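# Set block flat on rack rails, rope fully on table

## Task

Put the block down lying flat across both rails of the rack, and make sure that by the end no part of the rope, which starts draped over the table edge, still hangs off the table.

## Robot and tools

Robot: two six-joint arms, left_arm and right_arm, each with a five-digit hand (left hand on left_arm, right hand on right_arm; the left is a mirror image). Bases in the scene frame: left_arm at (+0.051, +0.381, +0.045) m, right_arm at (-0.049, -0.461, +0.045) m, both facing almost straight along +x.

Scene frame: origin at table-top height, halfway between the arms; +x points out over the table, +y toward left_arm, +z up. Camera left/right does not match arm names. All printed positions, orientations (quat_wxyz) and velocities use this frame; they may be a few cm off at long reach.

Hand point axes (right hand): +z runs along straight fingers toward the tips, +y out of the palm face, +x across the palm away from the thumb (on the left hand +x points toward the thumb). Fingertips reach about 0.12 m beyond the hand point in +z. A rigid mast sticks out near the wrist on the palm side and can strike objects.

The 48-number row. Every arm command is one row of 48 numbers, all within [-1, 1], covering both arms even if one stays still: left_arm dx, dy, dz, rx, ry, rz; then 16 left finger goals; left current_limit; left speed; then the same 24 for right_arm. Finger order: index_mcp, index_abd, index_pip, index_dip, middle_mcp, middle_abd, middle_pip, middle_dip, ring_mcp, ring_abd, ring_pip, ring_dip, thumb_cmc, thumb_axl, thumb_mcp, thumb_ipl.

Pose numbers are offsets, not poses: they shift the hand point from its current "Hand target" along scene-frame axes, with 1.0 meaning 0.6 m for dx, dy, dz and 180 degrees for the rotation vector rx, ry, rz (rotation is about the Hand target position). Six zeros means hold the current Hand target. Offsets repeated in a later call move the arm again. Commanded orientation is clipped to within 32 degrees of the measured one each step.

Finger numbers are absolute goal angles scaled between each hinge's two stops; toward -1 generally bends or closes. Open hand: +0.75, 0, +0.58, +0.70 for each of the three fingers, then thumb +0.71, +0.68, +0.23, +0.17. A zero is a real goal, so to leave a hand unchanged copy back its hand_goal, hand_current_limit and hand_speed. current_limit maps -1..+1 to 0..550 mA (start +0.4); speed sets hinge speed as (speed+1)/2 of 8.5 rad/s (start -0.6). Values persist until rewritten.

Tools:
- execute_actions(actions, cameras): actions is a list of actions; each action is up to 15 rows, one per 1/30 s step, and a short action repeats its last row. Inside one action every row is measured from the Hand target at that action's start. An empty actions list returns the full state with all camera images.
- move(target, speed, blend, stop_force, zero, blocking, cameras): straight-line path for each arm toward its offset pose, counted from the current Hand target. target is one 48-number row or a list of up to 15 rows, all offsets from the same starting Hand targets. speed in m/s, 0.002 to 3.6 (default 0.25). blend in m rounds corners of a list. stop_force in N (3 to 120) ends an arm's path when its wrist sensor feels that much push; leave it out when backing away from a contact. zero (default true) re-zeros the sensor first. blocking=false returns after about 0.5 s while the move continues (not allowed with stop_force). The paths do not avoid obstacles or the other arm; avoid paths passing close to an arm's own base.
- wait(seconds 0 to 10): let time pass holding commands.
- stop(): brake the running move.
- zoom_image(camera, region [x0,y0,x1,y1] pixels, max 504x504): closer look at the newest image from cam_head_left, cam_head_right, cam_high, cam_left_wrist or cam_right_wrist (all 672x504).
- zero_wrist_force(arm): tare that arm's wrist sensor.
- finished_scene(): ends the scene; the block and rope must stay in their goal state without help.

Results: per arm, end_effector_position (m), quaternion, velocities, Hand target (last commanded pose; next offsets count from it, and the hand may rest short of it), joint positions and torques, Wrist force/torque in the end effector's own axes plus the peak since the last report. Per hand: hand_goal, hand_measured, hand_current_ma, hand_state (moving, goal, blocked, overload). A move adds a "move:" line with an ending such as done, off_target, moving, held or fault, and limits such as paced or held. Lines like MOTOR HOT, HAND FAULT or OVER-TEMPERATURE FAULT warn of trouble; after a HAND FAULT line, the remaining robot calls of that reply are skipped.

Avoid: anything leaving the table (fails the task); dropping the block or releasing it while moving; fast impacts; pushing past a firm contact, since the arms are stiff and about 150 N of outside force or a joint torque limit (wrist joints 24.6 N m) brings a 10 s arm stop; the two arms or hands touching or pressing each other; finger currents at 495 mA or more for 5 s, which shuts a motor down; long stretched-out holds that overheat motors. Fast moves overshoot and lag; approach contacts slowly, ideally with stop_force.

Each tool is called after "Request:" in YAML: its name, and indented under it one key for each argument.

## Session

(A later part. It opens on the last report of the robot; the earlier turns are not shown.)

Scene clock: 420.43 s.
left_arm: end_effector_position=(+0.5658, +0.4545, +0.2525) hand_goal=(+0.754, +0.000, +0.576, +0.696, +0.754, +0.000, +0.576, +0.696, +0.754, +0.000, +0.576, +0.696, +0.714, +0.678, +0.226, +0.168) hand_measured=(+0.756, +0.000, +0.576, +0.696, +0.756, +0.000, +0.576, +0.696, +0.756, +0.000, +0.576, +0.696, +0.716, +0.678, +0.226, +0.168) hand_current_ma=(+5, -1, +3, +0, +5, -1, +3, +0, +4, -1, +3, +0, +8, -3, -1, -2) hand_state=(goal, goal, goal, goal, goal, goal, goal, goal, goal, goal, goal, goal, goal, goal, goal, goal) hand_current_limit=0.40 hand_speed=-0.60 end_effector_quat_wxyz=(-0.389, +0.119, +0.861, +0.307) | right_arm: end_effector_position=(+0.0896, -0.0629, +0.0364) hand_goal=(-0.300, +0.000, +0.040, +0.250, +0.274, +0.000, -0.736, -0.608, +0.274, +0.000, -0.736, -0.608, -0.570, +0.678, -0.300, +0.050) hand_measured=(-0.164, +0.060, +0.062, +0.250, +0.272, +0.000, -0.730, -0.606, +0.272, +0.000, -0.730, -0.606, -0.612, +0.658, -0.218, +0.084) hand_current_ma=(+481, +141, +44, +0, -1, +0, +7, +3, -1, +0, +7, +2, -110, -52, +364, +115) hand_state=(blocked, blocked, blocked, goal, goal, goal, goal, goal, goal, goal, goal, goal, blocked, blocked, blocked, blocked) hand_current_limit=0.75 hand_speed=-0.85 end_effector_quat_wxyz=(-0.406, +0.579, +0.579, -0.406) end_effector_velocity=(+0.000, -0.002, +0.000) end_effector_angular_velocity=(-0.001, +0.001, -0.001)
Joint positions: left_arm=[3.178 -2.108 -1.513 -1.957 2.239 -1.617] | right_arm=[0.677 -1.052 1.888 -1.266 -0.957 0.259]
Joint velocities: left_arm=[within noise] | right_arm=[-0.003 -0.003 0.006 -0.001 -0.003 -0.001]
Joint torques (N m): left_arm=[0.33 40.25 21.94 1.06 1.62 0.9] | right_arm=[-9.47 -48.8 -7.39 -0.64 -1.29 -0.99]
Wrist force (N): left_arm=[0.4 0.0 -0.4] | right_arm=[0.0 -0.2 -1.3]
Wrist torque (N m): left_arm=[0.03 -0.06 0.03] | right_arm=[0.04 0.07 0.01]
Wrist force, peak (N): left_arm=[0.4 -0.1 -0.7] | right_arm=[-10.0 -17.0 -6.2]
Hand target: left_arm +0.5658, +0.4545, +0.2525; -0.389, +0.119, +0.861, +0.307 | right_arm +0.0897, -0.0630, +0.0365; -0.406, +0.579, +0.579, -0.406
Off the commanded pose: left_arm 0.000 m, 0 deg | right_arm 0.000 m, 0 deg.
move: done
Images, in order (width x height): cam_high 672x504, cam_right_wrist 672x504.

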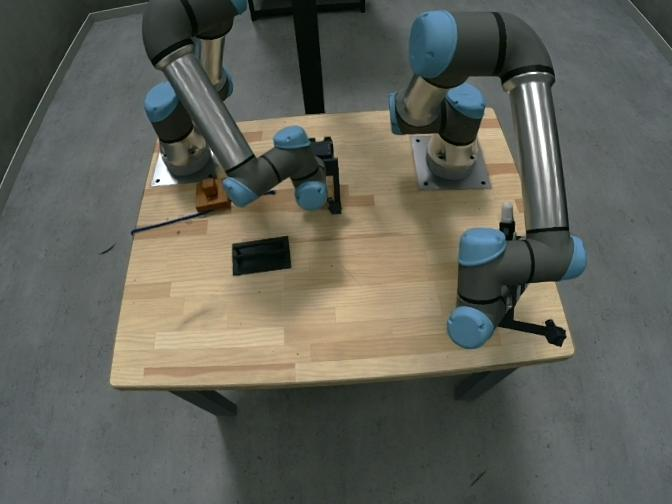

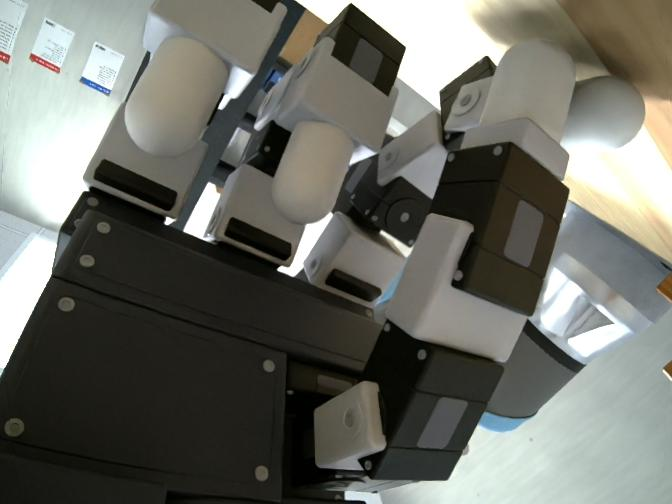

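Request:
move:
  target: [0,0,0,0,0,0,0.754,0,0.576,0.696,0.754,0,0.576,0.696,0.754,0,0.576,0.696,0.714,0.678,0.226,0.168,0.4,-0.6,0,0.2,0.2,0,0,0,0.315,0,0.08,-0.159,0.274,0,-0.736,-0.608,0.274,0,-0.736,-0.608,-0.571,0.678,0.118,0.168,0.4,-0.6]
  cameras: ["cam_high","cam_head_left","cam_head_right"]
  speed: 0.15

Request:
zoom_image:
  camera: "cam_high"
  region: [180, 160, 300, 240]

Request:
zoom_image:
  camera: "cam_head_left"
  region: [380, 290, 500, 370]

Scene clock: 433.90 s.
left_arm: end_effector_position=(+0.5658, +0.4545, +0.2525) hand_goal=(+0.754, +0.000, +0.576, +0.696, +0.754, +0.000, +0.576, +0.696, +0.754, +0.000, +0.576, +0.696, +0.714, +0.678, +0.226, +0.168) hand_measured=(+0.756, +0.000, +0.576, +0.696, +0.756, +0.000, +0.576, +0.696, +0.756, +0.000, +0.576, +0.696, +0.716, +0.678, +0.226, +0.168) hand_current_ma=(+5, -1, +3, +0, +5, -1, +3, +0, +4, -1, +3, +0, +8, -3, -1, -2) hand_state=(goal, goal, goal, goal, goal, goal, goal, goal, goal, goal, goal, goal, goal, goal, goal, goal) hand_current_limit=0.40 hand_speed=-0.60 end_effector_quat_wxyz=(-0.389, +0.119, +0.861, +0.307) | right_arm: end_effector_position=(+0.0896, +0.0569, +0.1563) hand_goal=(+0.316, +0.000, +0.080, -0.158, +0.274, +0.000, -0.736, -0.608, +0.274, +0.000, -0.736, -0.608, -0.570, +0.678, +0.118, +0.168) hand_measured=(+0.304, +0.002, +0.082, -0.154, +0.272, +0.000, -0.730, -0.606, +0.272, +0.000, -0.730, -0.606, -0.574, +0.676, +0.114, +0.166) hand_current_ma=(-24, +3, +3, +3, -1, +0, +6, +3, -1, +0, +7, +2, -4, -3, -5, -3) hand_state=(goal, goal, goal, goal, goal, goal, goal, goal, goal, goal, goal, goal, goal, goal, goal, goal) hand_current_limit=0.40 hand_speed=-0.60 end_effector_quat_wxyz=(-0.406, +0.579, +0.579, -0.406)
Joint positions: left_arm=[3.178 -2.108 -1.513 -1.957 2.239 -1.617] | right_arm=[0.833 -1.035 1.483 -0.936 -0.816 0.348]
Joint torques (N m): left_arm=[-0.04 40.33 22.03 0.95 1.65 0.88] | right_arm=[-4.06 -56.79 -26.68 0.87 -0.22 -1.35]
Wrist force (N): left_arm=[0.1 0.1 -0.3] | right_arm=[0.1 -0.1 -1.4]
Wrist torque (N m): left_arm=[0.05 -0.02 0.01] | right_arm=[0.06 0.06 0.08]
Wrist force, peak (N): left_arm=[0.3 -0.1 -0.7] | right_arm=[1.1 -1.4 -1.7]
Hand target: left_arm +0.5658, +0.4545, +0.2525; -0.389, +0.119, +0.861, +0.307 | right_arm +0.0897, +0.0570, +0.1565; -0.406, +0.579, +0.579, -0.406
Off the commanded pose: left_arm 0.000 m, 0 deg | right_arm 0.000 m, 0 deg.
move: done
Images, in order (width x height): cam_head_left 672x504, cam_head_right 672x504, cam_high 672x504.

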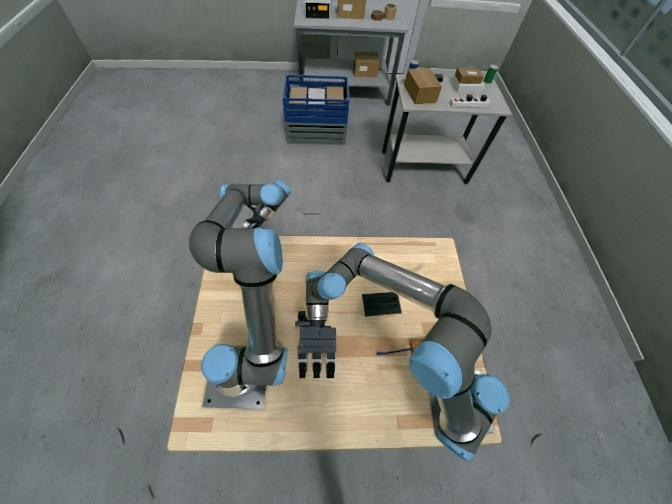

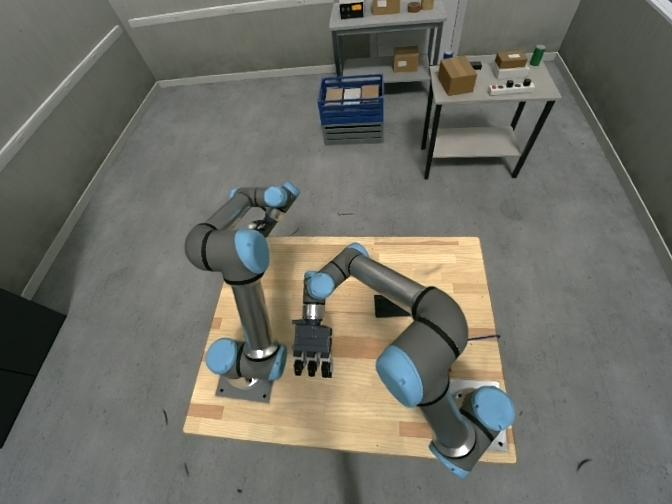

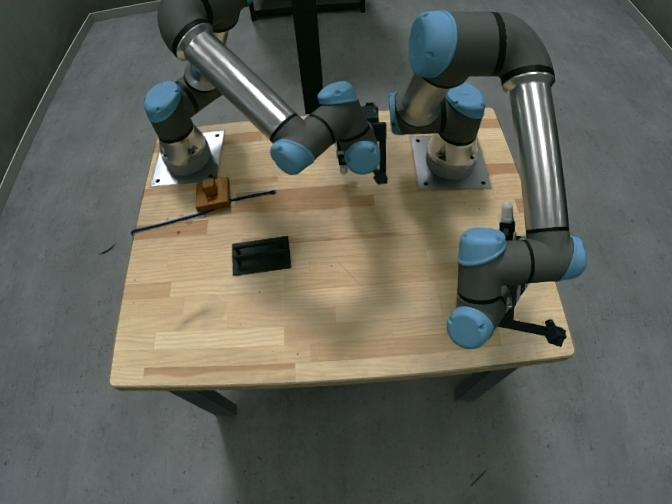

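Scaled by 4.200 from the camera's 672x504 image, which has a finer 960x720 frame.

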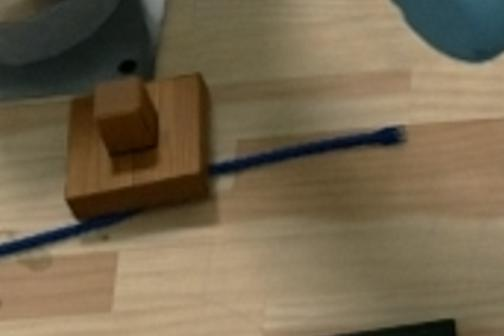

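Scaled by 4.200 from the camera's 672x504 image, which has a finer 960x720 frame.

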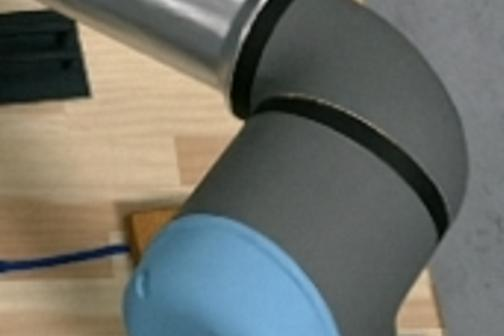

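Request:
zoom_image:
  camera: "cam_head_right"
  region: [440, 310, 520, 370]

Request:
zoom_image:
  camera: "cam_high"
  region: [110, 210, 160, 250]

Scaled by 6.300 from the camera's 672x504 image, which has a finer 960x720 frame.

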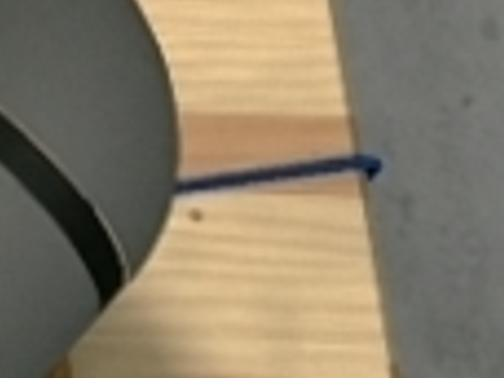

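Scaled by 10.080 from the camera's 672x504 image, which has a finer 960x720 frame.

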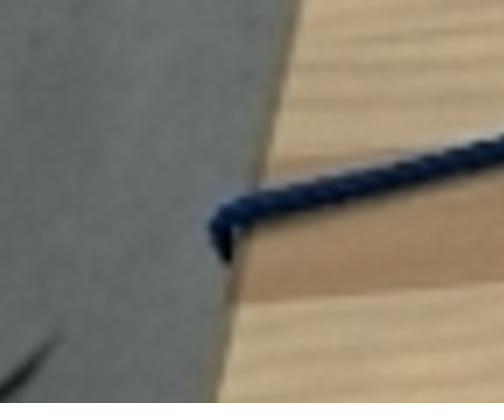

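Request:
move:
  target: [0,0,0,0,0,0,0.754,0,0.576,0.696,0.754,0,0.576,0.696,0.754,0,0.576,0.696,0.714,0.678,0.226,0.168,0.4,-0.6,0.0038,-0.4067,-0.1108,0,0,0,0.315,-0.12,0.08,-0.159,0.274,0,-0.736,-0.608,0.274,0,-0.736,-0.608,-0.571,0.678,0.118,0.168,0.4,-0.6]
  cameras: ["cam_high","cam_right_wrist"]
  speed: 0.15

Request:
zoom_image:
  camera: "cam_high"
  region: [180, 140, 320, 240]

Request:
zoom_image:
  camera: "cam_right_wrist"
  region: [400, 0, 672, 220]

Scene clock: 453.43 s.
left_arm: end_effector_position=(+0.5658, +0.4545, +0.2525) hand_goal=(+0.754, +0.000, +0.576, +0.696, +0.754, +0.000, +0.576, +0.696, +0.754, +0.000, +0.576, +0.696, +0.714, +0.678, +0.226, +0.168) hand_measured=(+0.756, +0.000, +0.576, +0.696, +0.756, +0.000, +0.576, +0.696, +0.756, +0.000, +0.576, +0.696, +0.716, +0.678, +0.226, +0.168) hand_current_ma=(+5, -1, +3, +0, +5, -1, +3, +0, +4, -1, +3, +0, +8, -3, -1, -2) hand_state=(goal, goal, goal, goal, goal, goal, goal, goal, goal, goal, goal, goal, goal, goal, goal, goal) hand_current_limit=0.40 hand_speed=-0.60 end_effector_quat_wxyz=(-0.389, +0.119, +0.861, +0.307) | right_arm: end_effector_position=(+0.0920, -0.1869, +0.0901) hand_goal=(+0.316, -0.120, +0.080, -0.158, +0.274, +0.000, -0.736, -0.608, +0.274, +0.000, -0.736, -0.608, -0.570, +0.678, +0.118, +0.168) hand_measured=(+0.304, -0.116, +0.082, -0.154, +0.272, +0.000, -0.730, -0.606, +0.272, +0.000, -0.730, -0.606, -0.572, +0.676, +0.114, +0.166) hand_current_ma=(-23, +4, +2, +3, -1, +0, +6, +3, -1, +0, +7, +2, -2, -3, -4, -3) hand_state=(goal, goal, goal, goal, goal, goal, goal, goal, goal, goal, goal, goal, goal, goal, goal, goal) hand_current_limit=0.40 hand_speed=-0.60 end_effector_quat_wxyz=(-0.406, +0.579, +0.579, -0.406)
Joint positions: left_arm=[3.178 -2.108 -1.513 -1.957 2.239 -1.617] | right_arm=[0.447 -1.315 2.1 -1.166 -1.168 0.155]
Joint torques (N m): left_arm=[0.48 40.47 22.25 1.06 1.65 1.03] | right_arm=[-7.11 -18.18 -8.09 1.19 -0.79 1.69]
Wrist force (N): left_arm=[0.2 0.4 -0.3] | right_arm=[0.0 -0.1 -1.8]
Wrist torque (N m): left_arm=[0.08 -0.03 0.01] | right_arm=[0.09 0.07 0.02]
Wrist force, peak (N): left_arm=[0.7 0.3 -0.4] | right_arm=[1.3 -0.7 -1.7]
Hand target: left_arm +0.5658, +0.4545, +0.2525; -0.389, +0.119, +0.861, +0.307 | right_arm +0.0919, -0.1870, +0.0900; -0.406, +0.579, +0.579, -0.406
Off the commanded pose: left_arm 0.000 m, 0 deg | right_arm 0.000 m, 0 deg.
move: done
Images, in order (width x height): cam_high 672x504, cam_right_wrist 672x504.

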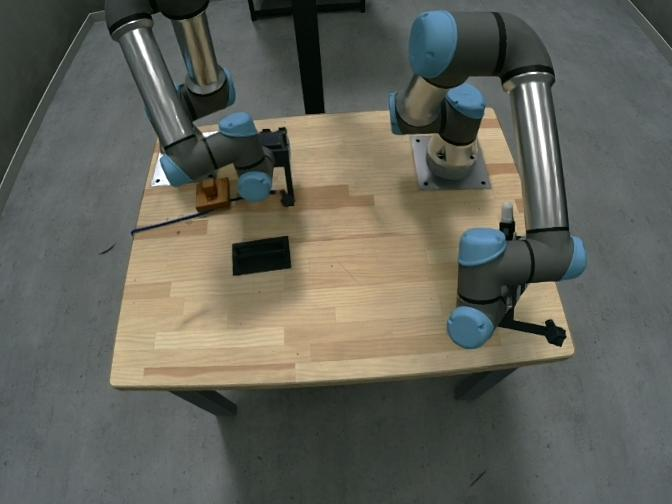

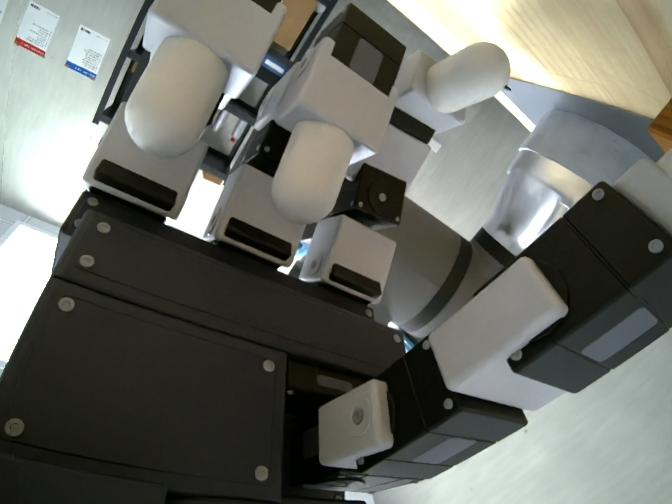

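Scaled by 3.600 from the camera's 672x504 image, which has a finer 960x720 frame.

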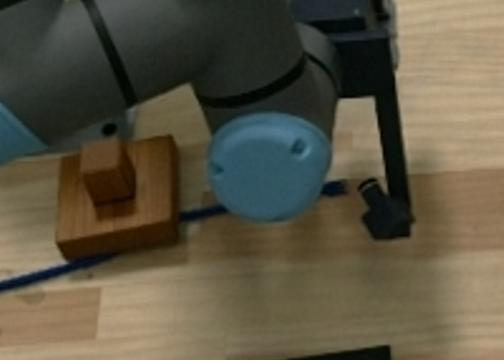

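Scaled by 1.853 from the camera's 672x504 image, which has a finer 960x720 frame.

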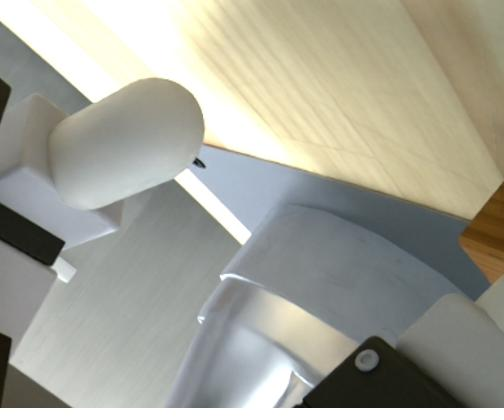

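Descend and set the grip.

Request:
move:
  target: [0,0,0,0,0,0,0.754,0,0.576,0.696,0.754,0,0.576,0.696,0.754,0,0.576,0.696,0.714,0.678,0.226,0.168,0.4,-0.6,0,0,-0.075,0,0,0,0.315,-0.12,0.08,-0.159,0.274,0,-0.736,-0.608,0.274,0,-0.736,-0.608,-0.571,0.678,0.118,0.168,0.4,-0.6]
  cameras: []
  speed: 0.1

Request:
move:
  target: [0,0,0,0,0,0,0.754,0,0.576,0.696,0.754,0,0.576,0.696,0.754,0,0.576,0.696,0.714,0.678,0.226,0.168,0.4,-0.6,0,0,0,0,0,0,0.08,-0.12,0.05,0.06,0.274,0,-0.736,-0.608,0.274,0,-0.736,-0.608,-0.571,0.678,-0.02,0.15,0.4,-0.8]
  cameras: ["cam_right_wrist"]

Request:
zoom_image:
  camera: "cam_right_wrist"
  region: [400, 0, 672, 220]

Scene clock: 459.00 s.
left_arm: end_effector_position=(+0.5658, +0.4545, +0.2525) hand_goal=(+0.754, +0.000, +0.576, +0.696, +0.754, +0.000, +0.576, +0.696, +0.754, +0.000, +0.576, +0.696, +0.714, +0.678, +0.226, +0.168) hand_measured=(+0.756, +0.000, +0.576, +0.696, +0.756, +0.000, +0.576, +0.696, +0.756, +0.000, +0.576, +0.696, +0.716, +0.678, +0.226, +0.168) hand_current_ma=(+5, -1, +3, +0, +5, -1, +3, +0, +4, -1, +3, +0, +8, -3, -1, -2) hand_state=(goal, goal, goal, goal, goal, goal, goal, goal, goal, goal, goal, goal, goal, goal, goal, goal) hand_current_limit=0.40 hand_speed=-0.60 end_effector_quat_wxyz=(-0.389, +0.119, +0.861, +0.307) | right_arm: end_effector_position=(+0.0919, -0.1871, +0.0450) hand_goal=(+0.316, -0.120, +0.080, -0.158, +0.274, +0.000, -0.736, -0.608, +0.274, +0.000, -0.736, -0.608, -0.570, +0.678, +0.118, +0.168) hand_measured=(+0.304, -0.116, +0.082, -0.154, +0.272, +0.000, -0.730, -0.606, +0.272, +0.000, -0.730, -0.606, -0.572, +0.676, +0.114, +0.166) hand_current_ma=(-23, +4, +2, +3, -1, +0, +6, +3, -1, +0, +7, +2, -2, -3, -4, -3) hand_state=(goal, goal, goal, goal, goal, goal, goal, goal, goal, goal, goal, goal, goal, goal, goal, goal) hand_current_limit=0.40 hand_speed=-0.60 end_effector_quat_wxyz=(-0.406, +0.579, +0.579, -0.406)
Joint positions: left_arm=[3.178 -2.108 -1.513 -1.957 2.239 -1.617] | right_arm=[0.447 -1.222 2.136 -1.294 -1.168 0.155]
Joint torques (N m): left_arm=[-0.09 40.71 22.55 0.92 1.69 0.98] | right_arm=[0.04 -27.05 -20.3 -0.35 0.48 1.18]
Wrist force (N): left_arm=[0.2 0.0 -0.4] | right_arm=[0.1 0.0 -1.7]
Wrist torque (N m): left_arm=[0.04 -0.03 0.02] | right_arm=[0.10 0.05 0.04]
Wrist force, peak (N): left_arm=[0.4 0.2 -0.7] | right_arm=[0.1 -1.5 -2.3]
Hand target: left_arm +0.5658, +0.4545, +0.2525; -0.389, +0.119, +0.861, +0.307 | right_arm +0.0919, -0.1870, +0.0450; -0.406, +0.579, +0.579, -0.406
Off the commanded pose: left_arm 0.000 m, 0 deg | right_arm 0.000 m, 0 deg.
move: done
No camera images: "cameras" was empty.

Scene clock: 459.63 s.
left_arm: end_effector_position=(+0.5658, +0.4545, +0.2525) hand_goal=(+0.754, +0.000, +0.576, +0.696, +0.754, +0.000, +0.576, +0.696, +0.754, +0.000, +0.576, +0.696, +0.714, +0.678, +0.226, +0.168) hand_measured=(+0.756, +0.000, +0.576, +0.696, +0.756, +0.000, +0.576, +0.696, +0.756, +0.000, +0.576, +0.696, +0.716, +0.678, +0.226, +0.168) hand_current_ma=(+5, -1, +3, +0, +5, -1, +3, +0, +4, -1, +3, +0, +8, -3, -1, -2) hand_state=(goal, goal, goal, goal, goal, goal, goal, goal, goal, goal, goal, goal, goal, goal, goal, goal) hand_current_limit=0.40 hand_speed=-0.60 end_effector_quat_wxyz=(-0.389, +0.119, +0.861, +0.307) | right_arm: end_effector_position=(+0.0919, -0.1870, +0.0450) hand_goal=(+0.080, -0.120, +0.050, +0.060, +0.274, +0.000, -0.736, -0.608, +0.274, +0.000, -0.736, -0.608, -0.570, +0.678, -0.020, +0.150) hand_measured=(+0.080, -0.116, +0.054, +0.058, +0.272, +0.000, -0.730, -0.606, +0.272, +0.000, -0.730, -0.606, -0.572, +0.676, -0.018, +0.152) hand_current_ma=(+0, +4, +3, -2, -1, +0, +6, +3, -1, +0, +7, +2, -2, -3, +3, +3) hand_state=(goal, goal, goal, goal, goal, goal, goal, goal, goal, goal, goal, goal, goal, goal, goal, goal) hand_current_limit=0.40 hand_speed=-0.80 end_effector_quat_wxyz=(-0.406, +0.579, +0.579, -0.406)
Joint positions: left_arm=[3.178 -2.108 -1.513 -1.957 2.239 -1.617] | right_arm=[0.447 -1.222 2.136 -1.294 -1.168 0.155]
Joint torques (N m): left_arm=[0.59 40.84 22.34 1.01 1.67 1.03] | right_arm=[4.67 -19.78 -20.53 -0.95 1.05 2.05]
Wrist force (N): left_arm=[0.2 0.2 -0.4] | right_arm=[0.1 0.0 -1.4]
Wrist torque (N m): left_arm=[0.05 -0.03 0.01] | right_arm=[0.08 0.04 0.04]
Wrist force, peak (N): left_arm=[0.3 0.2 -0.6] | right_arm=[-0.1 0.1 -1.8]
Hand target: left_arm +0.5658, +0.4545, +0.2525; -0.389, +0.119, +0.861, +0.307 | right_arm +0.0919, -0.1870, +0.0450; -0.406, +0.579, +0.579, -0.406
Off the commanded pose: left_arm 0.000 m, 0 deg | right_arm 0.000 m, 0 deg.
move: done
Images, in order (width x height): cam_right_wrist 672x504.

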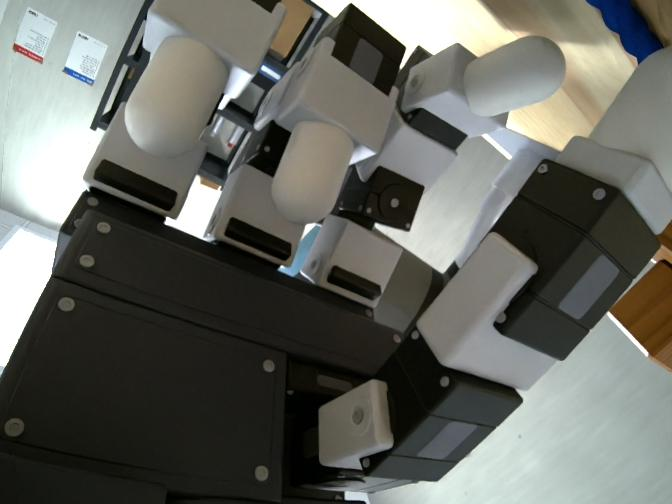

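Scaled by 1.853 from the camera's 672x504 image, which has a finer 960x720 frame.

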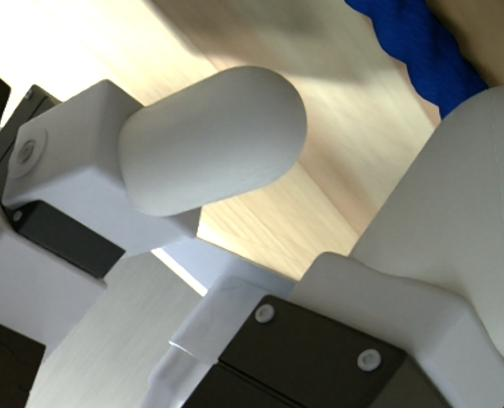

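Request:
move:
  target: [0,0,0,0,0,0,0.754,0,0.576,0.696,0.754,0,0.576,0.696,0.754,0,0.576,0.696,0.714,0.678,0.226,0.168,0.4,-0.6,0,0,-0.02,0,0,0,0.08,-0.12,0.05,0.06,0.274,0,-0.736,-0.608,0.274,0,-0.736,-0.608,-0.571,0.678,-0.02,0.15,0.4,-0.8]
  cameras: ["cam_right_wrist"]
  speed: 0.006
  stop_force: 3

Request:
zoom_image:
  camera: "cam_right_wrist"
  region: [400, 0, 672, 220]

Scene clock: 467.40 s.
left_arm: end_effector_position=(+0.5658, +0.4545, +0.2525) hand_goal=(+0.754, +0.000, +0.576, +0.696, +0.754, +0.000, +0.576, +0.696, +0.754, +0.000, +0.576, +0.696, +0.714, +0.678, +0.226, +0.168) hand_measured=(+0.756, +0.000, +0.576, +0.696, +0.756, +0.000, +0.576, +0.696, +0.756, +0.000, +0.576, +0.696, +0.716, +0.678, +0.226, +0.168) hand_current_ma=(+5, -1, +3, +0, +5, -1, +3, +0, +4, -1, +3, +0, +8, -3, -1, -2) hand_state=(goal, goal, goal, goal, goal, goal, goal, goal, goal, goal, goal, goal, goal, goal, goal, goal) hand_current_limit=0.40 hand_speed=-0.60 end_effector_quat_wxyz=(-0.389, +0.119, +0.861, +0.307) | right_arm: end_effector_position=(+0.0919, -0.1870, +0.0365) hand_goal=(+0.080, -0.120, +0.050, +0.060, +0.274, +0.000, -0.736, -0.608, +0.274, +0.000, -0.736, -0.608, -0.570, +0.678, -0.020, +0.150) hand_measured=(+0.080, -0.116, +0.054, +0.058, +0.272, +0.000, -0.730, -0.606, +0.272, +0.000, -0.730, -0.606, -0.572, +0.676, -0.018, +0.152) hand_current_ma=(+0, +4, +3, -2, -1, +0, +6, +3, -1, +0, +7, +2, -2, -3, +3, +2) hand_state=(goal, goal, goal, goal, goal, goal, goal, goal, goal, goal, goal, goal, goal, goal, goal, goal) hand_current_limit=0.40 hand_speed=-0.80 end_effector_quat_wxyz=(-0.406, +0.579, +0.579, -0.406)
Joint positions: left_arm=[3.178 -2.108 -1.513 -1.957 2.239 -1.617] | right_arm=[0.447 -1.203 2.141 -1.318 -1.168 0.155]
Joint torques (N m): left_arm=[0.11 41.27 22.44 1.01 1.67 1.05] | right_arm=[4.31 -41.56 -18.89 2.1 0.98 1.7]
Wrist force (N): left_arm=[0.2 0.2 -0.4] | right_arm=[0.1 -3.3 -2.7]
Wrist torque (N m): left_arm=[0.06 -0.03 0.02] | right_arm=[-0.19 0.04 0.06]
Wrist force, peak (N): left_arm=[-0.1 0.2 -0.8] | right_arm=[-0.1 -7.0 -3.7]
Hand target: left_arm +0.5658, +0.4545, +0.2525; -0.389, +0.119, +0.861, +0.307 | right_arm +0.0919, -0.1870, +0.0365; -0.406, +0.579, +0.579, -0.406 (not the last commanded pose)
Off the commanded pose: left_arm 0.000 m, 0 deg | right_arm 0.003 m, 0 deg.
move: contact (right_arm)
Images, in order (width x height): cam_right_wrist 672x504.

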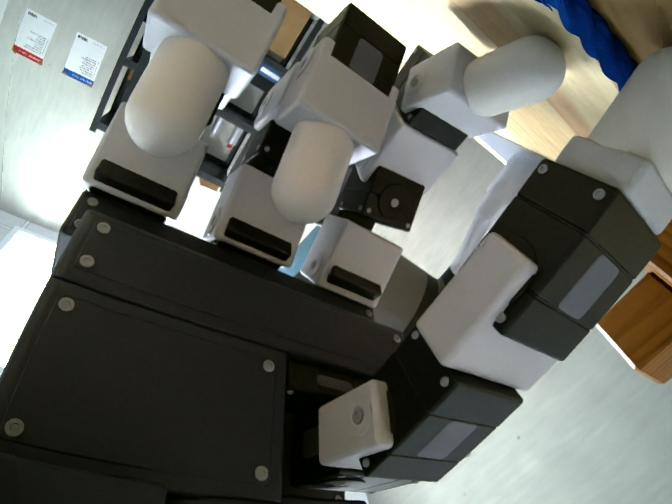

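Scaled by 1.853 from the camera's 672x504 image, which has a finer 960x720 frame.

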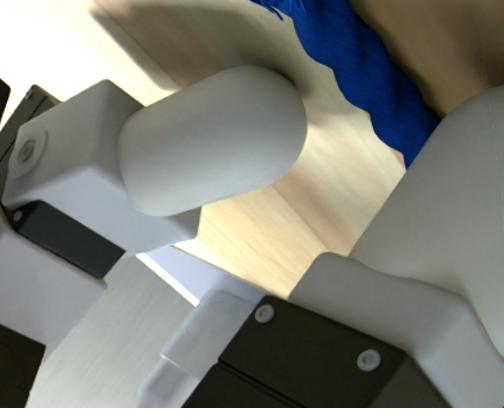

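Request:
move:
  target: [0,0,0,0,0,0,0.754,0,0.576,0.696,0.754,0,0.576,0.696,0.754,0,0.576,0.696,0.714,0.678,0.226,0.168,0.4,-0.6,0,0,0,0,0,0,-0.04,-0.12,0.04,0.16,0.274,0,-0.736,-0.608,0.274,0,-0.736,-0.608,-0.571,0.678,-0.09,0.12,0.4,-0.85]
  cameras: []

Request:
move:
  target: [0,0,0,0,0,0,0.754,0,0.576,0.696,0.754,0,0.576,0.696,0.754,0,0.576,0.696,0.714,0.678,0.226,0.168,0.4,-0.6,0,0,0.001,0,0,0,-0.25,-0.12,0.04,0.21,0.274,0,-0.736,-0.608,0.274,0,-0.736,-0.608,-0.571,0.678,-0.25,0.07,0.7,-0.85]
  cameras: ["cam_right_wrist"]

Request:
zoom_image:
  camera: "cam_right_wrist"
  region: [400, 0, 672, 220]

Scene clock: 472.07 s.
left_arm: end_effector_position=(+0.5658, +0.4545, +0.2525) hand_goal=(+0.754, +0.000, +0.576, +0.696, +0.754, +0.000, +0.576, +0.696, +0.754, +0.000, +0.576, +0.696, +0.714, +0.678, +0.226, +0.168) hand_measured=(+0.756, +0.000, +0.576, +0.696, +0.756, +0.000, +0.576, +0.696, +0.756, +0.000, +0.576, +0.696, +0.716, +0.678, +0.226, +0.168) hand_current_ma=(+5, -1, +3, +0, +5, -1, +3, +0, +4, -1, +3, +0, +8, -3, -1, -2) hand_state=(goal, goal, goal, goal, goal, goal, goal, goal, goal, goal, goal, goal, goal, goal, goal, goal) hand_current_limit=0.40 hand_speed=-0.60 end_effector_quat_wxyz=(-0.389, +0.119, +0.861, +0.307) | right_arm: end_effector_position=(+0.0919, -0.1870, +0.0365) hand_goal=(-0.040, -0.120, +0.040, +0.160, +0.274, +0.000, -0.736, -0.608, +0.274, +0.000, -0.736, -0.608, -0.570, +0.678, -0.090, +0.120) hand_measured=(-0.040, -0.116, +0.044, +0.158, +0.272, +0.000, -0.730, -0.606, +0.272, +0.000, -0.730, -0.606, -0.572, +0.676, -0.086, +0.122) hand_current_ma=(+1, +4, +5, -2, -1, +0, +6, +3, -1, +0, +7, +2, -2, -3, +6, +4) hand_state=(goal, goal, goal, goal, goal, goal, goal, goal, goal, goal, goal, goal, goal, goal, goal, goal) hand_current_limit=0.40 hand_speed=-0.85 end_effector_quat_wxyz=(-0.406, +0.579, +0.579, -0.406)
Joint positions: left_arm=[3.178 -2.108 -1.513 -1.957 2.239 -1.617] | right_arm=[0.447 -1.203 2.141 -1.318 -1.168 0.155]
Joint torques (N m): left_arm=[0.53 41.23 22.92 1.07 1.62 1.13] | right_arm=[5 -40.75 -17.23 1.83 0.89 1.62]
Wrist force (N): left_arm=[0.3 0.0 -0.3] | right_arm=[-0.1 0.0 -1.6]
Wrist torque (N m): left_arm=[0.02 -0.04 0.03] | right_arm=[0.10 0.07 0.03]
Wrist force, peak (N): left_arm=[0.5 0.3 -0.6] | right_arm=[0.0 -2.1 -4.2]
Hand target: left_arm +0.5658, +0.4545, +0.2525; -0.389, +0.119, +0.861, +0.307 | right_arm +0.0919, -0.1870, +0.0365; -0.406, +0.579, +0.579, -0.406
Off the commanded pose: left_arm 0.000 m, 0 deg | right_arm 0.000 m, 0 deg.
move: done
No camera images: "cameras" was empty.

Scene clock: 472.77 s.
left_arm: end_effector_position=(+0.5658, +0.4545, +0.2525) hand_goal=(+0.754, +0.000, +0.576, +0.696, +0.754, +0.000, +0.576, +0.696, +0.754, +0.000, +0.576, +0.696, +0.714, +0.678, +0.226, +0.168) hand_measured=(+0.756, +0.000, +0.576, +0.696, +0.756, +0.000, +0.576, +0.696, +0.756, +0.000, +0.576, +0.696, +0.716, +0.678, +0.226, +0.168) hand_current_ma=(+5, -1, +3, +0, +5, -1, +3, +0, +4, -1, +3, +0, +8, -3, -1, -2) hand_state=(goal, goal, goal, goal, goal, goal, goal, goal, goal, goal, goal, goal, goal, goal, goal, goal) hand_current_limit=0.40 hand_speed=-0.60 end_effector_quat_wxyz=(-0.389, +0.119, +0.861, +0.307) | right_arm: end_effector_position=(+0.0919, -0.1870, +0.0371) hand_goal=(-0.250, -0.120, +0.040, +0.210, +0.274, +0.000, -0.736, -0.608, +0.274, +0.000, -0.736, -0.608, -0.570, +0.678, -0.250, +0.070) hand_measured=(-0.060, -0.112, +0.058, +0.210, +0.272, +0.000, -0.730, -0.606, +0.272, +0.000, -0.730, -0.606, -0.570, +0.678, -0.102, +0.098) hand_current_ma=(+467, +9, +35, +1, -1, +0, +6, +3, -1, +0, +7, +2, +0, -1, +468, +93) hand_state=(blocked, goal, goal, goal, goal, goal, goal, goal, goal, goal, goal, goal, goal, goal, blocked, blocked) hand_current_limit=0.70 hand_speed=-0.85 end_effector_quat_wxyz=(-0.406, +0.579, +0.579, -0.406)
Joint positions: left_arm=[3.178 -2.108 -1.513 -1.957 2.239 -1.617] | right_arm=[0.447 -1.205 2.141 -1.317 -1.168 0.155]
Joint torques (N m): left_arm=[0.53 40.96 22.46 1.07 1.69 1.03] | right_arm=[5.34 -38.56 -19.18 1.34 0.88 2.08]
Wrist force (N): left_arm=[0.3 0.0 -0.5] | right_arm=[-1.2 -3.4 -2.3]
Wrist torque (N m): left_arm=[0.03 -0.05 0.02] | right_arm=[-0.08 0.11 0.07]
Wrist force, peak (N): left_arm=[0.3 0.3 -0.6] | right_arm=[-1.2 -4.0 -2.3]
Hand target: left_arm +0.5658, +0.4545, +0.2525; -0.389, +0.119, +0.861, +0.307 | right_arm +0.0919, -0.1870, +0.0371; -0.406, +0.579, +0.579, -0.406
Off the commanded pose: left_arm 0.000 m, 0 deg | right_arm 0.000 m, 0 deg.
move: done
Images, in order (width x height): cam_right_wrist 672x504.

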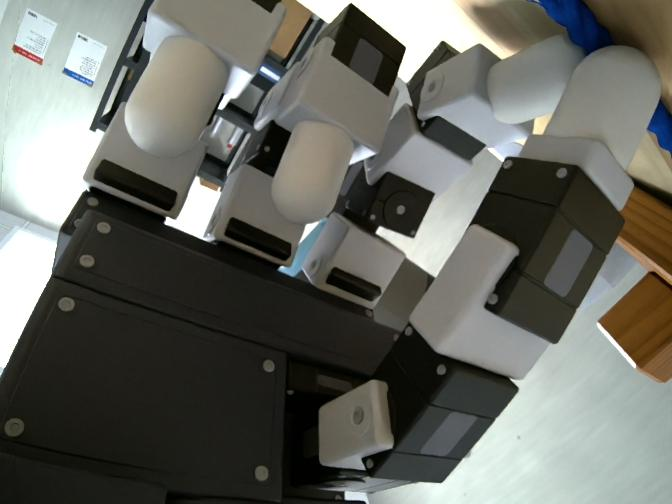

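Scaled by 1.853 from the camera's 672x504 image, which has a finer 960x720 frame.

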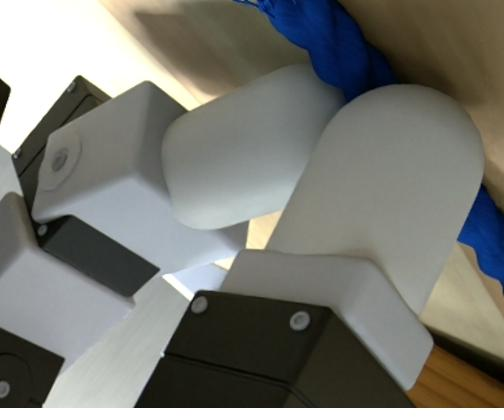

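Request:
move:
  target: [0,0,0,0,0,0,0.754,0,0.576,0.696,0.754,0,0.576,0.696,0.754,0,0.576,0.696,0.714,0.678,0.226,0.168,0.4,-0.6,-0.0083,0.0583,0,0,0,0,-0.25,-0.12,0.04,0.23,0.274,0,-0.736,-0.608,0.274,0,-0.736,-0.608,-0.571,0.678,-0.25,0.07,0.75,-0.85]
  cameras: ["cam_high","cam_right_wrist"]
  speed: 0.03

Request:
zoom_image:
  camera: "cam_right_wrist"
  region: [400, 0, 672, 220]

Request:
zoom_image:
  camera: "cam_high"
  region: [110, 160, 250, 260]

Scene clock: 479.60 s.
left_arm: end_effector_position=(+0.5658, +0.4545, +0.2525) hand_goal=(+0.754, +0.000, +0.576, +0.696, +0.754, +0.000, +0.576, +0.696, +0.754, +0.000, +0.576, +0.696, +0.714, +0.678, +0.226, +0.168) hand_measured=(+0.756, +0.000, +0.576, +0.696, +0.756, +0.000, +0.576, +0.696, +0.756, +0.000, +0.576, +0.696, +0.716, +0.678, +0.226, +0.168) hand_current_ma=(+5, -1, +3, +0, +5, -1, +3, +0, +4, -1, +3, +0, +8, -3, -1, -2) hand_state=(goal, goal, goal, goal, goal, goal, goal, goal, goal, goal, goal, goal, goal, goal, goal, goal) hand_current_limit=0.40 hand_speed=-0.60 end_effector_quat_wxyz=(-0.389, +0.119, +0.861, +0.307) | right_arm: end_effector_position=(+0.0869, -0.1520, +0.0371) hand_goal=(-0.250, -0.120, +0.040, +0.230, +0.274, +0.000, -0.736, -0.608, +0.274, +0.000, -0.736, -0.608, -0.570, +0.678, -0.250, +0.070) hand_measured=(-0.070, -0.070, +0.058, +0.220, +0.272, +0.000, -0.730, -0.606, +0.272, +0.000, -0.730, -0.606, -0.558, +0.684, -0.102, +0.102) hand_current_ma=(+481, +108, +35, -15, -1, +0, +6, +3, -1, +0, +7, +2, +21, +11, +481, +105) hand_state=(blocked, blocked, goal, goal, goal, goal, goal, goal, goal, goal, goal, goal, goal, goal, blocked, blocked) hand_current_limit=0.75 hand_speed=-0.85 end_effector_quat_wxyz=(-0.406, +0.579, +0.579, -0.406)
Joint positions: left_arm=[3.178 -2.108 -1.513 -1.957 2.239 -1.617] | right_arm=[0.525 -1.169 2.084 -1.309 -1.096 0.188]
Joint torques (N m): left_arm=[0.69 41.06 22.55 1.15 1.72 1.03] | right_arm=[-9.23 -41.72 -5.09 0.18 -1.08 -1.88]
Wrist force (N): left_arm=[0.2 0.2 -0.6] | right_arm=[-3.0 -7.3 -3.9]
Wrist torque (N m): left_arm=[0.07 -0.04 0.01] | right_arm=[-0.36 0.06 0.21]
Wrist force, peak (N): left_arm=[0.4 0.2 -0.6] | right_arm=[-4.7 -6.9 -4.1]
Hand target: left_arm +0.5658, +0.4545, +0.2525; -0.389, +0.119, +0.861, +0.307 | right_arm +0.0870, -0.1521, +0.0371; -0.406, +0.579, +0.579, -0.406
Off the commanded pose: left_arm 0.000 m, 0 deg | right_arm 0.000 m, 0 deg.
move: done
Images, in order (width x height): cam_high 672x504, cam_right_wrist 672x504.

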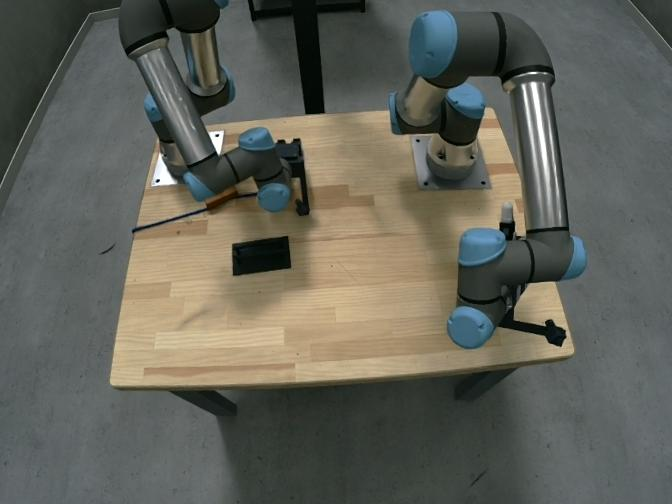

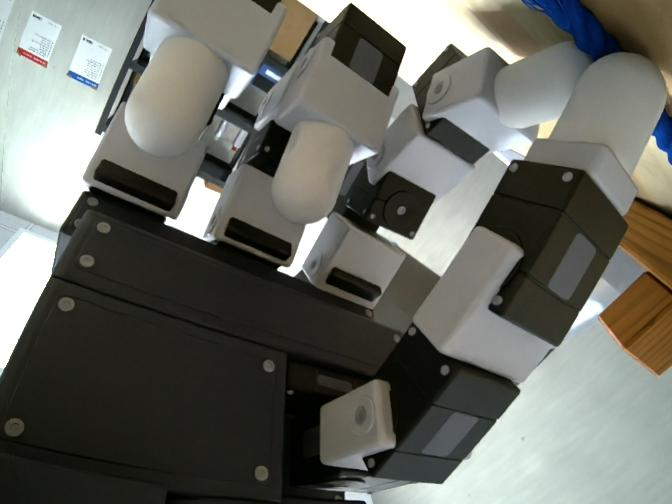

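Scaled by 1.853 from the camera's 672x504 image, which has a finer 960x720 frame.

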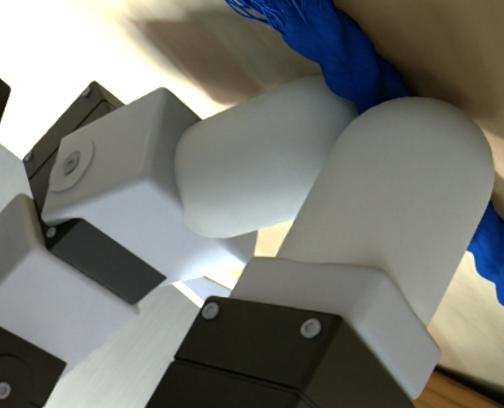

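Scaled by 3.600 from the camera's 672x504 image, which has a finer 960x720 frame.

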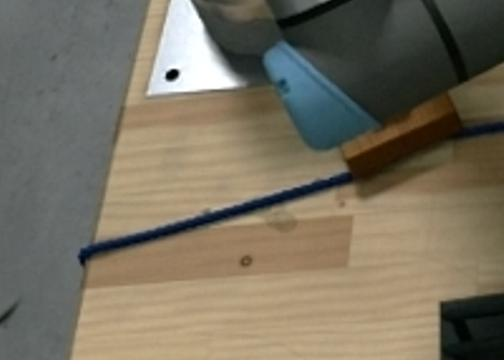

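Request:
move:
  target: [0,0,0,0,0,0,0.754,0,0.576,0.696,0.754,0,0.576,0.696,0.754,0,0.576,0.696,0.714,0.678,0.226,0.168,0.4,-0.6,-0.025,0.1667,0,0,0,0,-0.25,-0.15,0.04,0.23,0.274,0,-0.736,-0.608,0.274,0,-0.736,-0.608,-0.571,0.678,-0.25,0.07,0.75,-0.85]
  cameras: ["cam_high","cam_right_wrist"]
  speed: 0.03

Request:
zoom_image:
  camera: "cam_right_wrist"
  region: [400, 0, 672, 220]

Request:
zoom_image:
  camera: "cam_high"
  region: [110, 160, 250, 260]

Scene clock: 487.77 s.
left_arm: end_effector_position=(+0.5658, +0.4545, +0.2525) hand_goal=(+0.754, +0.000, +0.576, +0.696, +0.754, +0.000, +0.576, +0.696, +0.754, +0.000, +0.576, +0.696, +0.714, +0.678, +0.226, +0.168) hand_measured=(+0.756, +0.000, +0.576, +0.696, +0.756, +0.000, +0.576, +0.696, +0.756, +0.000, +0.576, +0.696, +0.716, +0.678, +0.226, +0.168) hand_current_ma=(+5, -1, +3, +0, +5, -1, +3, +0, +4, -1, +3, +0, +8, -3, -1, -2) hand_state=(goal, goal, goal, goal, goal, goal, goal, goal, goal, goal, goal, goal, goal, goal, goal, goal) hand_current_limit=0.40 hand_speed=-0.60 end_effector_quat_wxyz=(-0.389, +0.119, +0.861, +0.307) | right_arm: end_effector_position=(+0.0719, -0.0519, +0.0370) hand_goal=(-0.250, -0.150, +0.040, +0.230, +0.274, +0.000, -0.736, -0.608, +0.274, +0.000, -0.736, -0.608, -0.570, +0.678, -0.250, +0.070) hand_measured=(-0.072, -0.072, +0.058, +0.220, +0.272, +0.000, -0.730, -0.606, +0.272, +0.000, -0.730, -0.606, -0.558, +0.684, -0.102, +0.104) hand_current_ma=(+481, +201, +32, -14, -1, +0, +6, +3, -1, +0, +7, +2, +21, +12, +481, +116) hand_state=(blocked, blocked, goal, goal, goal, goal, goal, goal, goal, goal, goal, goal, goal, goal, blocked, blocked) hand_current_limit=0.75 hand_speed=-0.85 end_effector_quat_wxyz=(-0.406, +0.579, +0.579, -0.406) end_effector_velocity=(+0.000, -0.003, +0.000) end_effector_angular_velocity=(-0.003, +0.001, +0.001)
Joint positions: left_arm=[3.178 -2.108 -1.513 -1.957 2.239 -1.617] | right_arm=[0.715 -1.057 1.896 -1.282 -0.922 0.279]
Joint velocities: left_arm=[within noise] | right_arm=[-0.003 -0.002 0.005 0 -0.005 0]
Joint torques (N m): left_arm=[0.34 41.28 23.39 1.15 1.73 1.12] | right_arm=[-8.14 -46.83 -4.61 -0.84 -0.56 -2.27]
Wrist force (N): left_arm=[0.1 0.2 -0.4] | right_arm=[-4.1 -9.0 -5.1]
Wrist torque (N m): left_arm=[0.07 -0.02 0.01] | right_arm=[-0.48 0.09 0.25]
Wrist force, peak (N): left_arm=[0.2 0.4 -0.7] | right_arm=[-5.1 -9.0 -4.7]
Hand target: left_arm +0.5658, +0.4545, +0.2525; -0.389, +0.119, +0.861, +0.307 | right_arm +0.0720, -0.0520, +0.0371; -0.406, +0.579, +0.579, -0.406
Off the commanded pose: left_arm 0.000 m, 0 deg | right_arm 0.000 m, 0 deg.
move: done
Images, in order (width x height): cam_high 672x504, cam_right_wrist 672x504.

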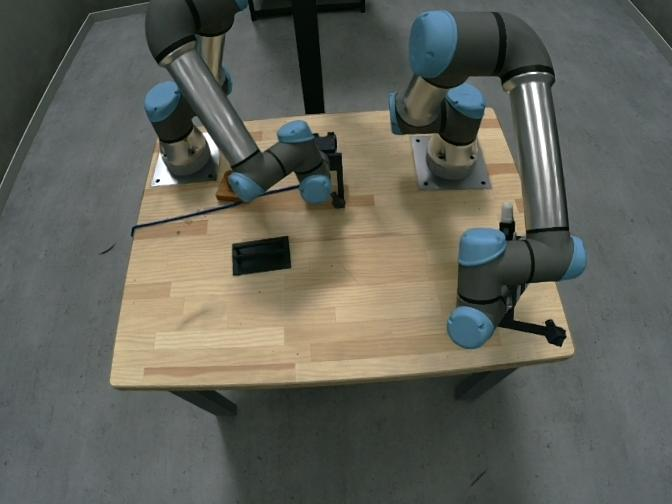

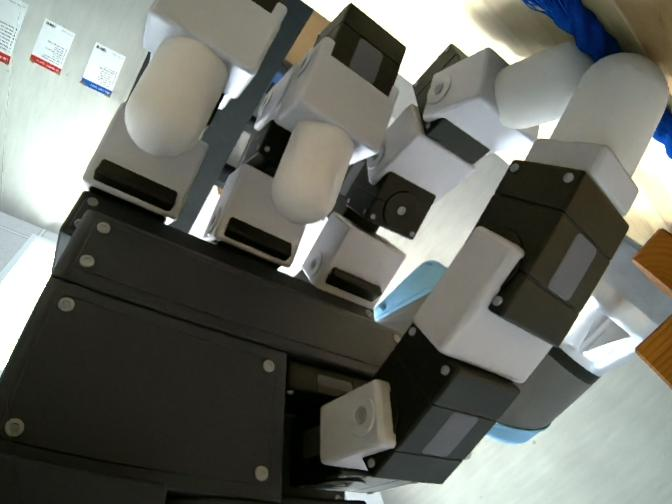

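Scaled by 1.853 from the camera's 672x504 image, which has a finer 960x720 frame.

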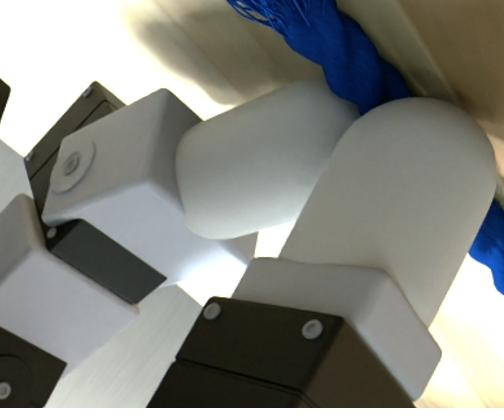

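Scaled by 3.600 from the camera's 672x504 image, which has a finer 960x720 frame.

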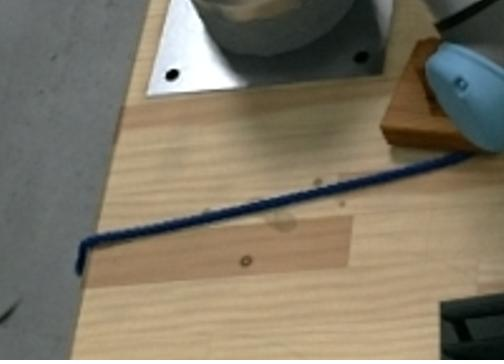

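Request:
move:
  target: [0,0,0,0,0,0,0.754,0,0.576,0.696,0.754,0,0.576,0.696,0.754,0,0.576,0.696,0.714,0.678,0.226,0.168,0.4,-0.6,0,0.2,0,0,0,0,-0.25,-0.15,0.04,0.23,0.274,0,-0.736,-0.608,0.274,0,-0.736,-0.608,-0.571,0.678,-0.25,0.07,0.75,-0.85]
  cameras: ["cam_high","cam_right_wrist"]
  speed: 0.03

Request:
zoom_image:
  camera: "cam_right_wrist"
  region: [400, 0, 672, 220]

Request:
zoom_image:
  camera: "cam_high"
  region: [110, 160, 250, 260]

Scene clock: 499.57 s.
left_arm: end_effector_position=(+0.5658, +0.4545, +0.2525) hand_goal=(+0.754, +0.000, +0.576, +0.696, +0.754, +0.000, +0.576, +0.696, +0.754, +0.000, +0.576, +0.696, +0.714, +0.678, +0.226, +0.168) hand_measured=(+0.756, +0.000, +0.576, +0.696, +0.756, +0.000, +0.576, +0.696, +0.756, +0.000, +0.576, +0.696, +0.716, +0.678, +0.226, +0.168) hand_current_ma=(+5, -1, +3, +0, +5, -1, +3, +0, +4, -1, +3, +0, +8, -3, -1, -2) hand_state=(goal, goal, goal, goal, goal, goal, goal, goal, goal, goal, goal, goal, goal, goal, goal, goal) hand_current_limit=0.40 hand_speed=-0.60 end_effector_quat_wxyz=(-0.389, +0.119, +0.861, +0.307) | right_arm: end_effector_position=(+0.0718, +0.0680, +0.0370) hand_goal=(-0.250, -0.150, +0.040, +0.230, +0.274, +0.000, -0.736, -0.608, +0.274, +0.000, -0.736, -0.608, -0.570, +0.678, -0.250, +0.070) hand_measured=(-0.072, -0.072, +0.052, +0.220, +0.272, +0.000, -0.730, -0.606, +0.272, +0.000, -0.730, -0.606, -0.556, +0.686, -0.102, +0.106) hand_current_ma=(+481, +201, +20, -17, -1, +0, +6, +3, -1, +0, +7, +2, +24, +13, +481, +127) hand_state=(blocked, blocked, goal, goal, goal, goal, goal, goal, goal, goal, goal, goal, goal, goal, blocked, blocked) hand_current_limit=0.75 hand_speed=-0.85 end_effector_quat_wxyz=(-0.406, +0.579, +0.579, -0.406) end_effector_velocity=(+0.000, -0.002, +0.000) end_effector_angular_velocity=(-0.002, +0.000, +0.000)
Joint positions: left_arm=[3.178 -2.108 -1.513 -1.957 2.239 -1.617] | right_arm=[0.867 -0.883 1.583 -1.203 -0.787 0.371]
Joint velocities: left_arm=[within noise] | right_arm=[-0.002 -0.003 0.006 -0.002 -0.002 0]
Joint torques (N m): left_arm=[0.69 41.31 23.68 1.15 1.67 1.2] | right_arm=[-8.84 -52.1 -9.63 -2.93 -0.17 -2.25]
Wrist force (N): left_arm=[0.3 0.0 -0.6] | right_arm=[-4.2 -11.0 -5.8]
Wrist torque (N m): left_arm=[0.05 -0.06 0.03] | right_arm=[-0.63 0.11 0.24]
Wrist force, peak (N): left_arm=[0.5 0.3 -0.6] | right_arm=[-5.5 -11.8 -4.9]
Hand target: left_arm +0.5658, +0.4545, +0.2525; -0.389, +0.119, +0.861, +0.307 | right_arm +0.0720, +0.0680, +0.0371; -0.406, +0.579, +0.579, -0.406
Off the commanded pose: left_arm 0.000 m, 0 deg | right_arm 0.000 m, 0 deg.
move: done
Images, in order (width x height): cam_high 672x504, cam_right_wrist 672x504.

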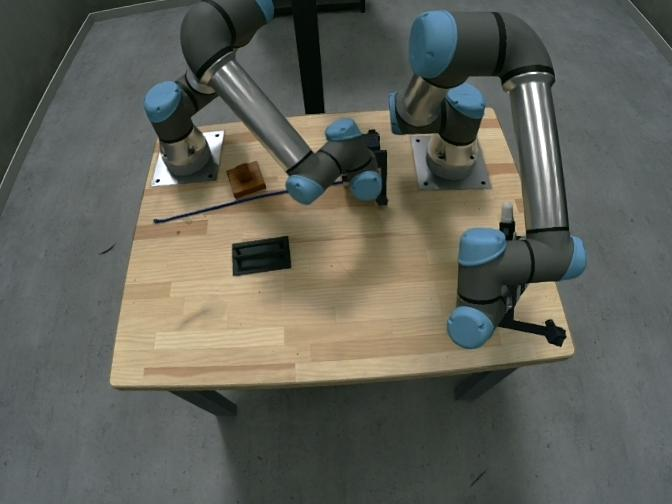

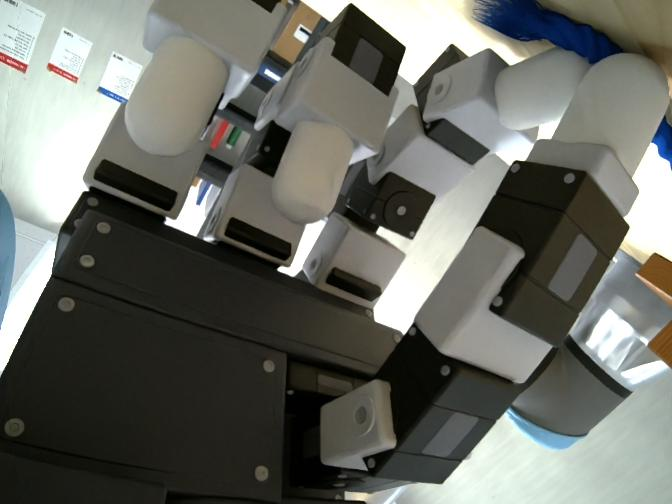

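Scaled by 1.853 from the camera's 672x504 image, which has a finer 960x720 frame.

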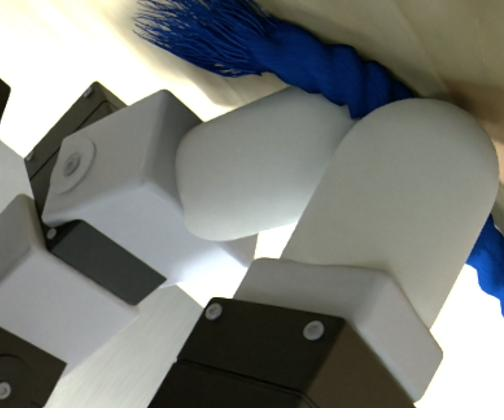

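Scaled by 3.600 from the camera's 672x504 image, which has a finer 960x720 frame.

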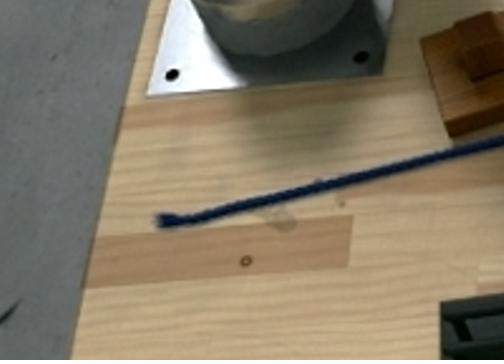

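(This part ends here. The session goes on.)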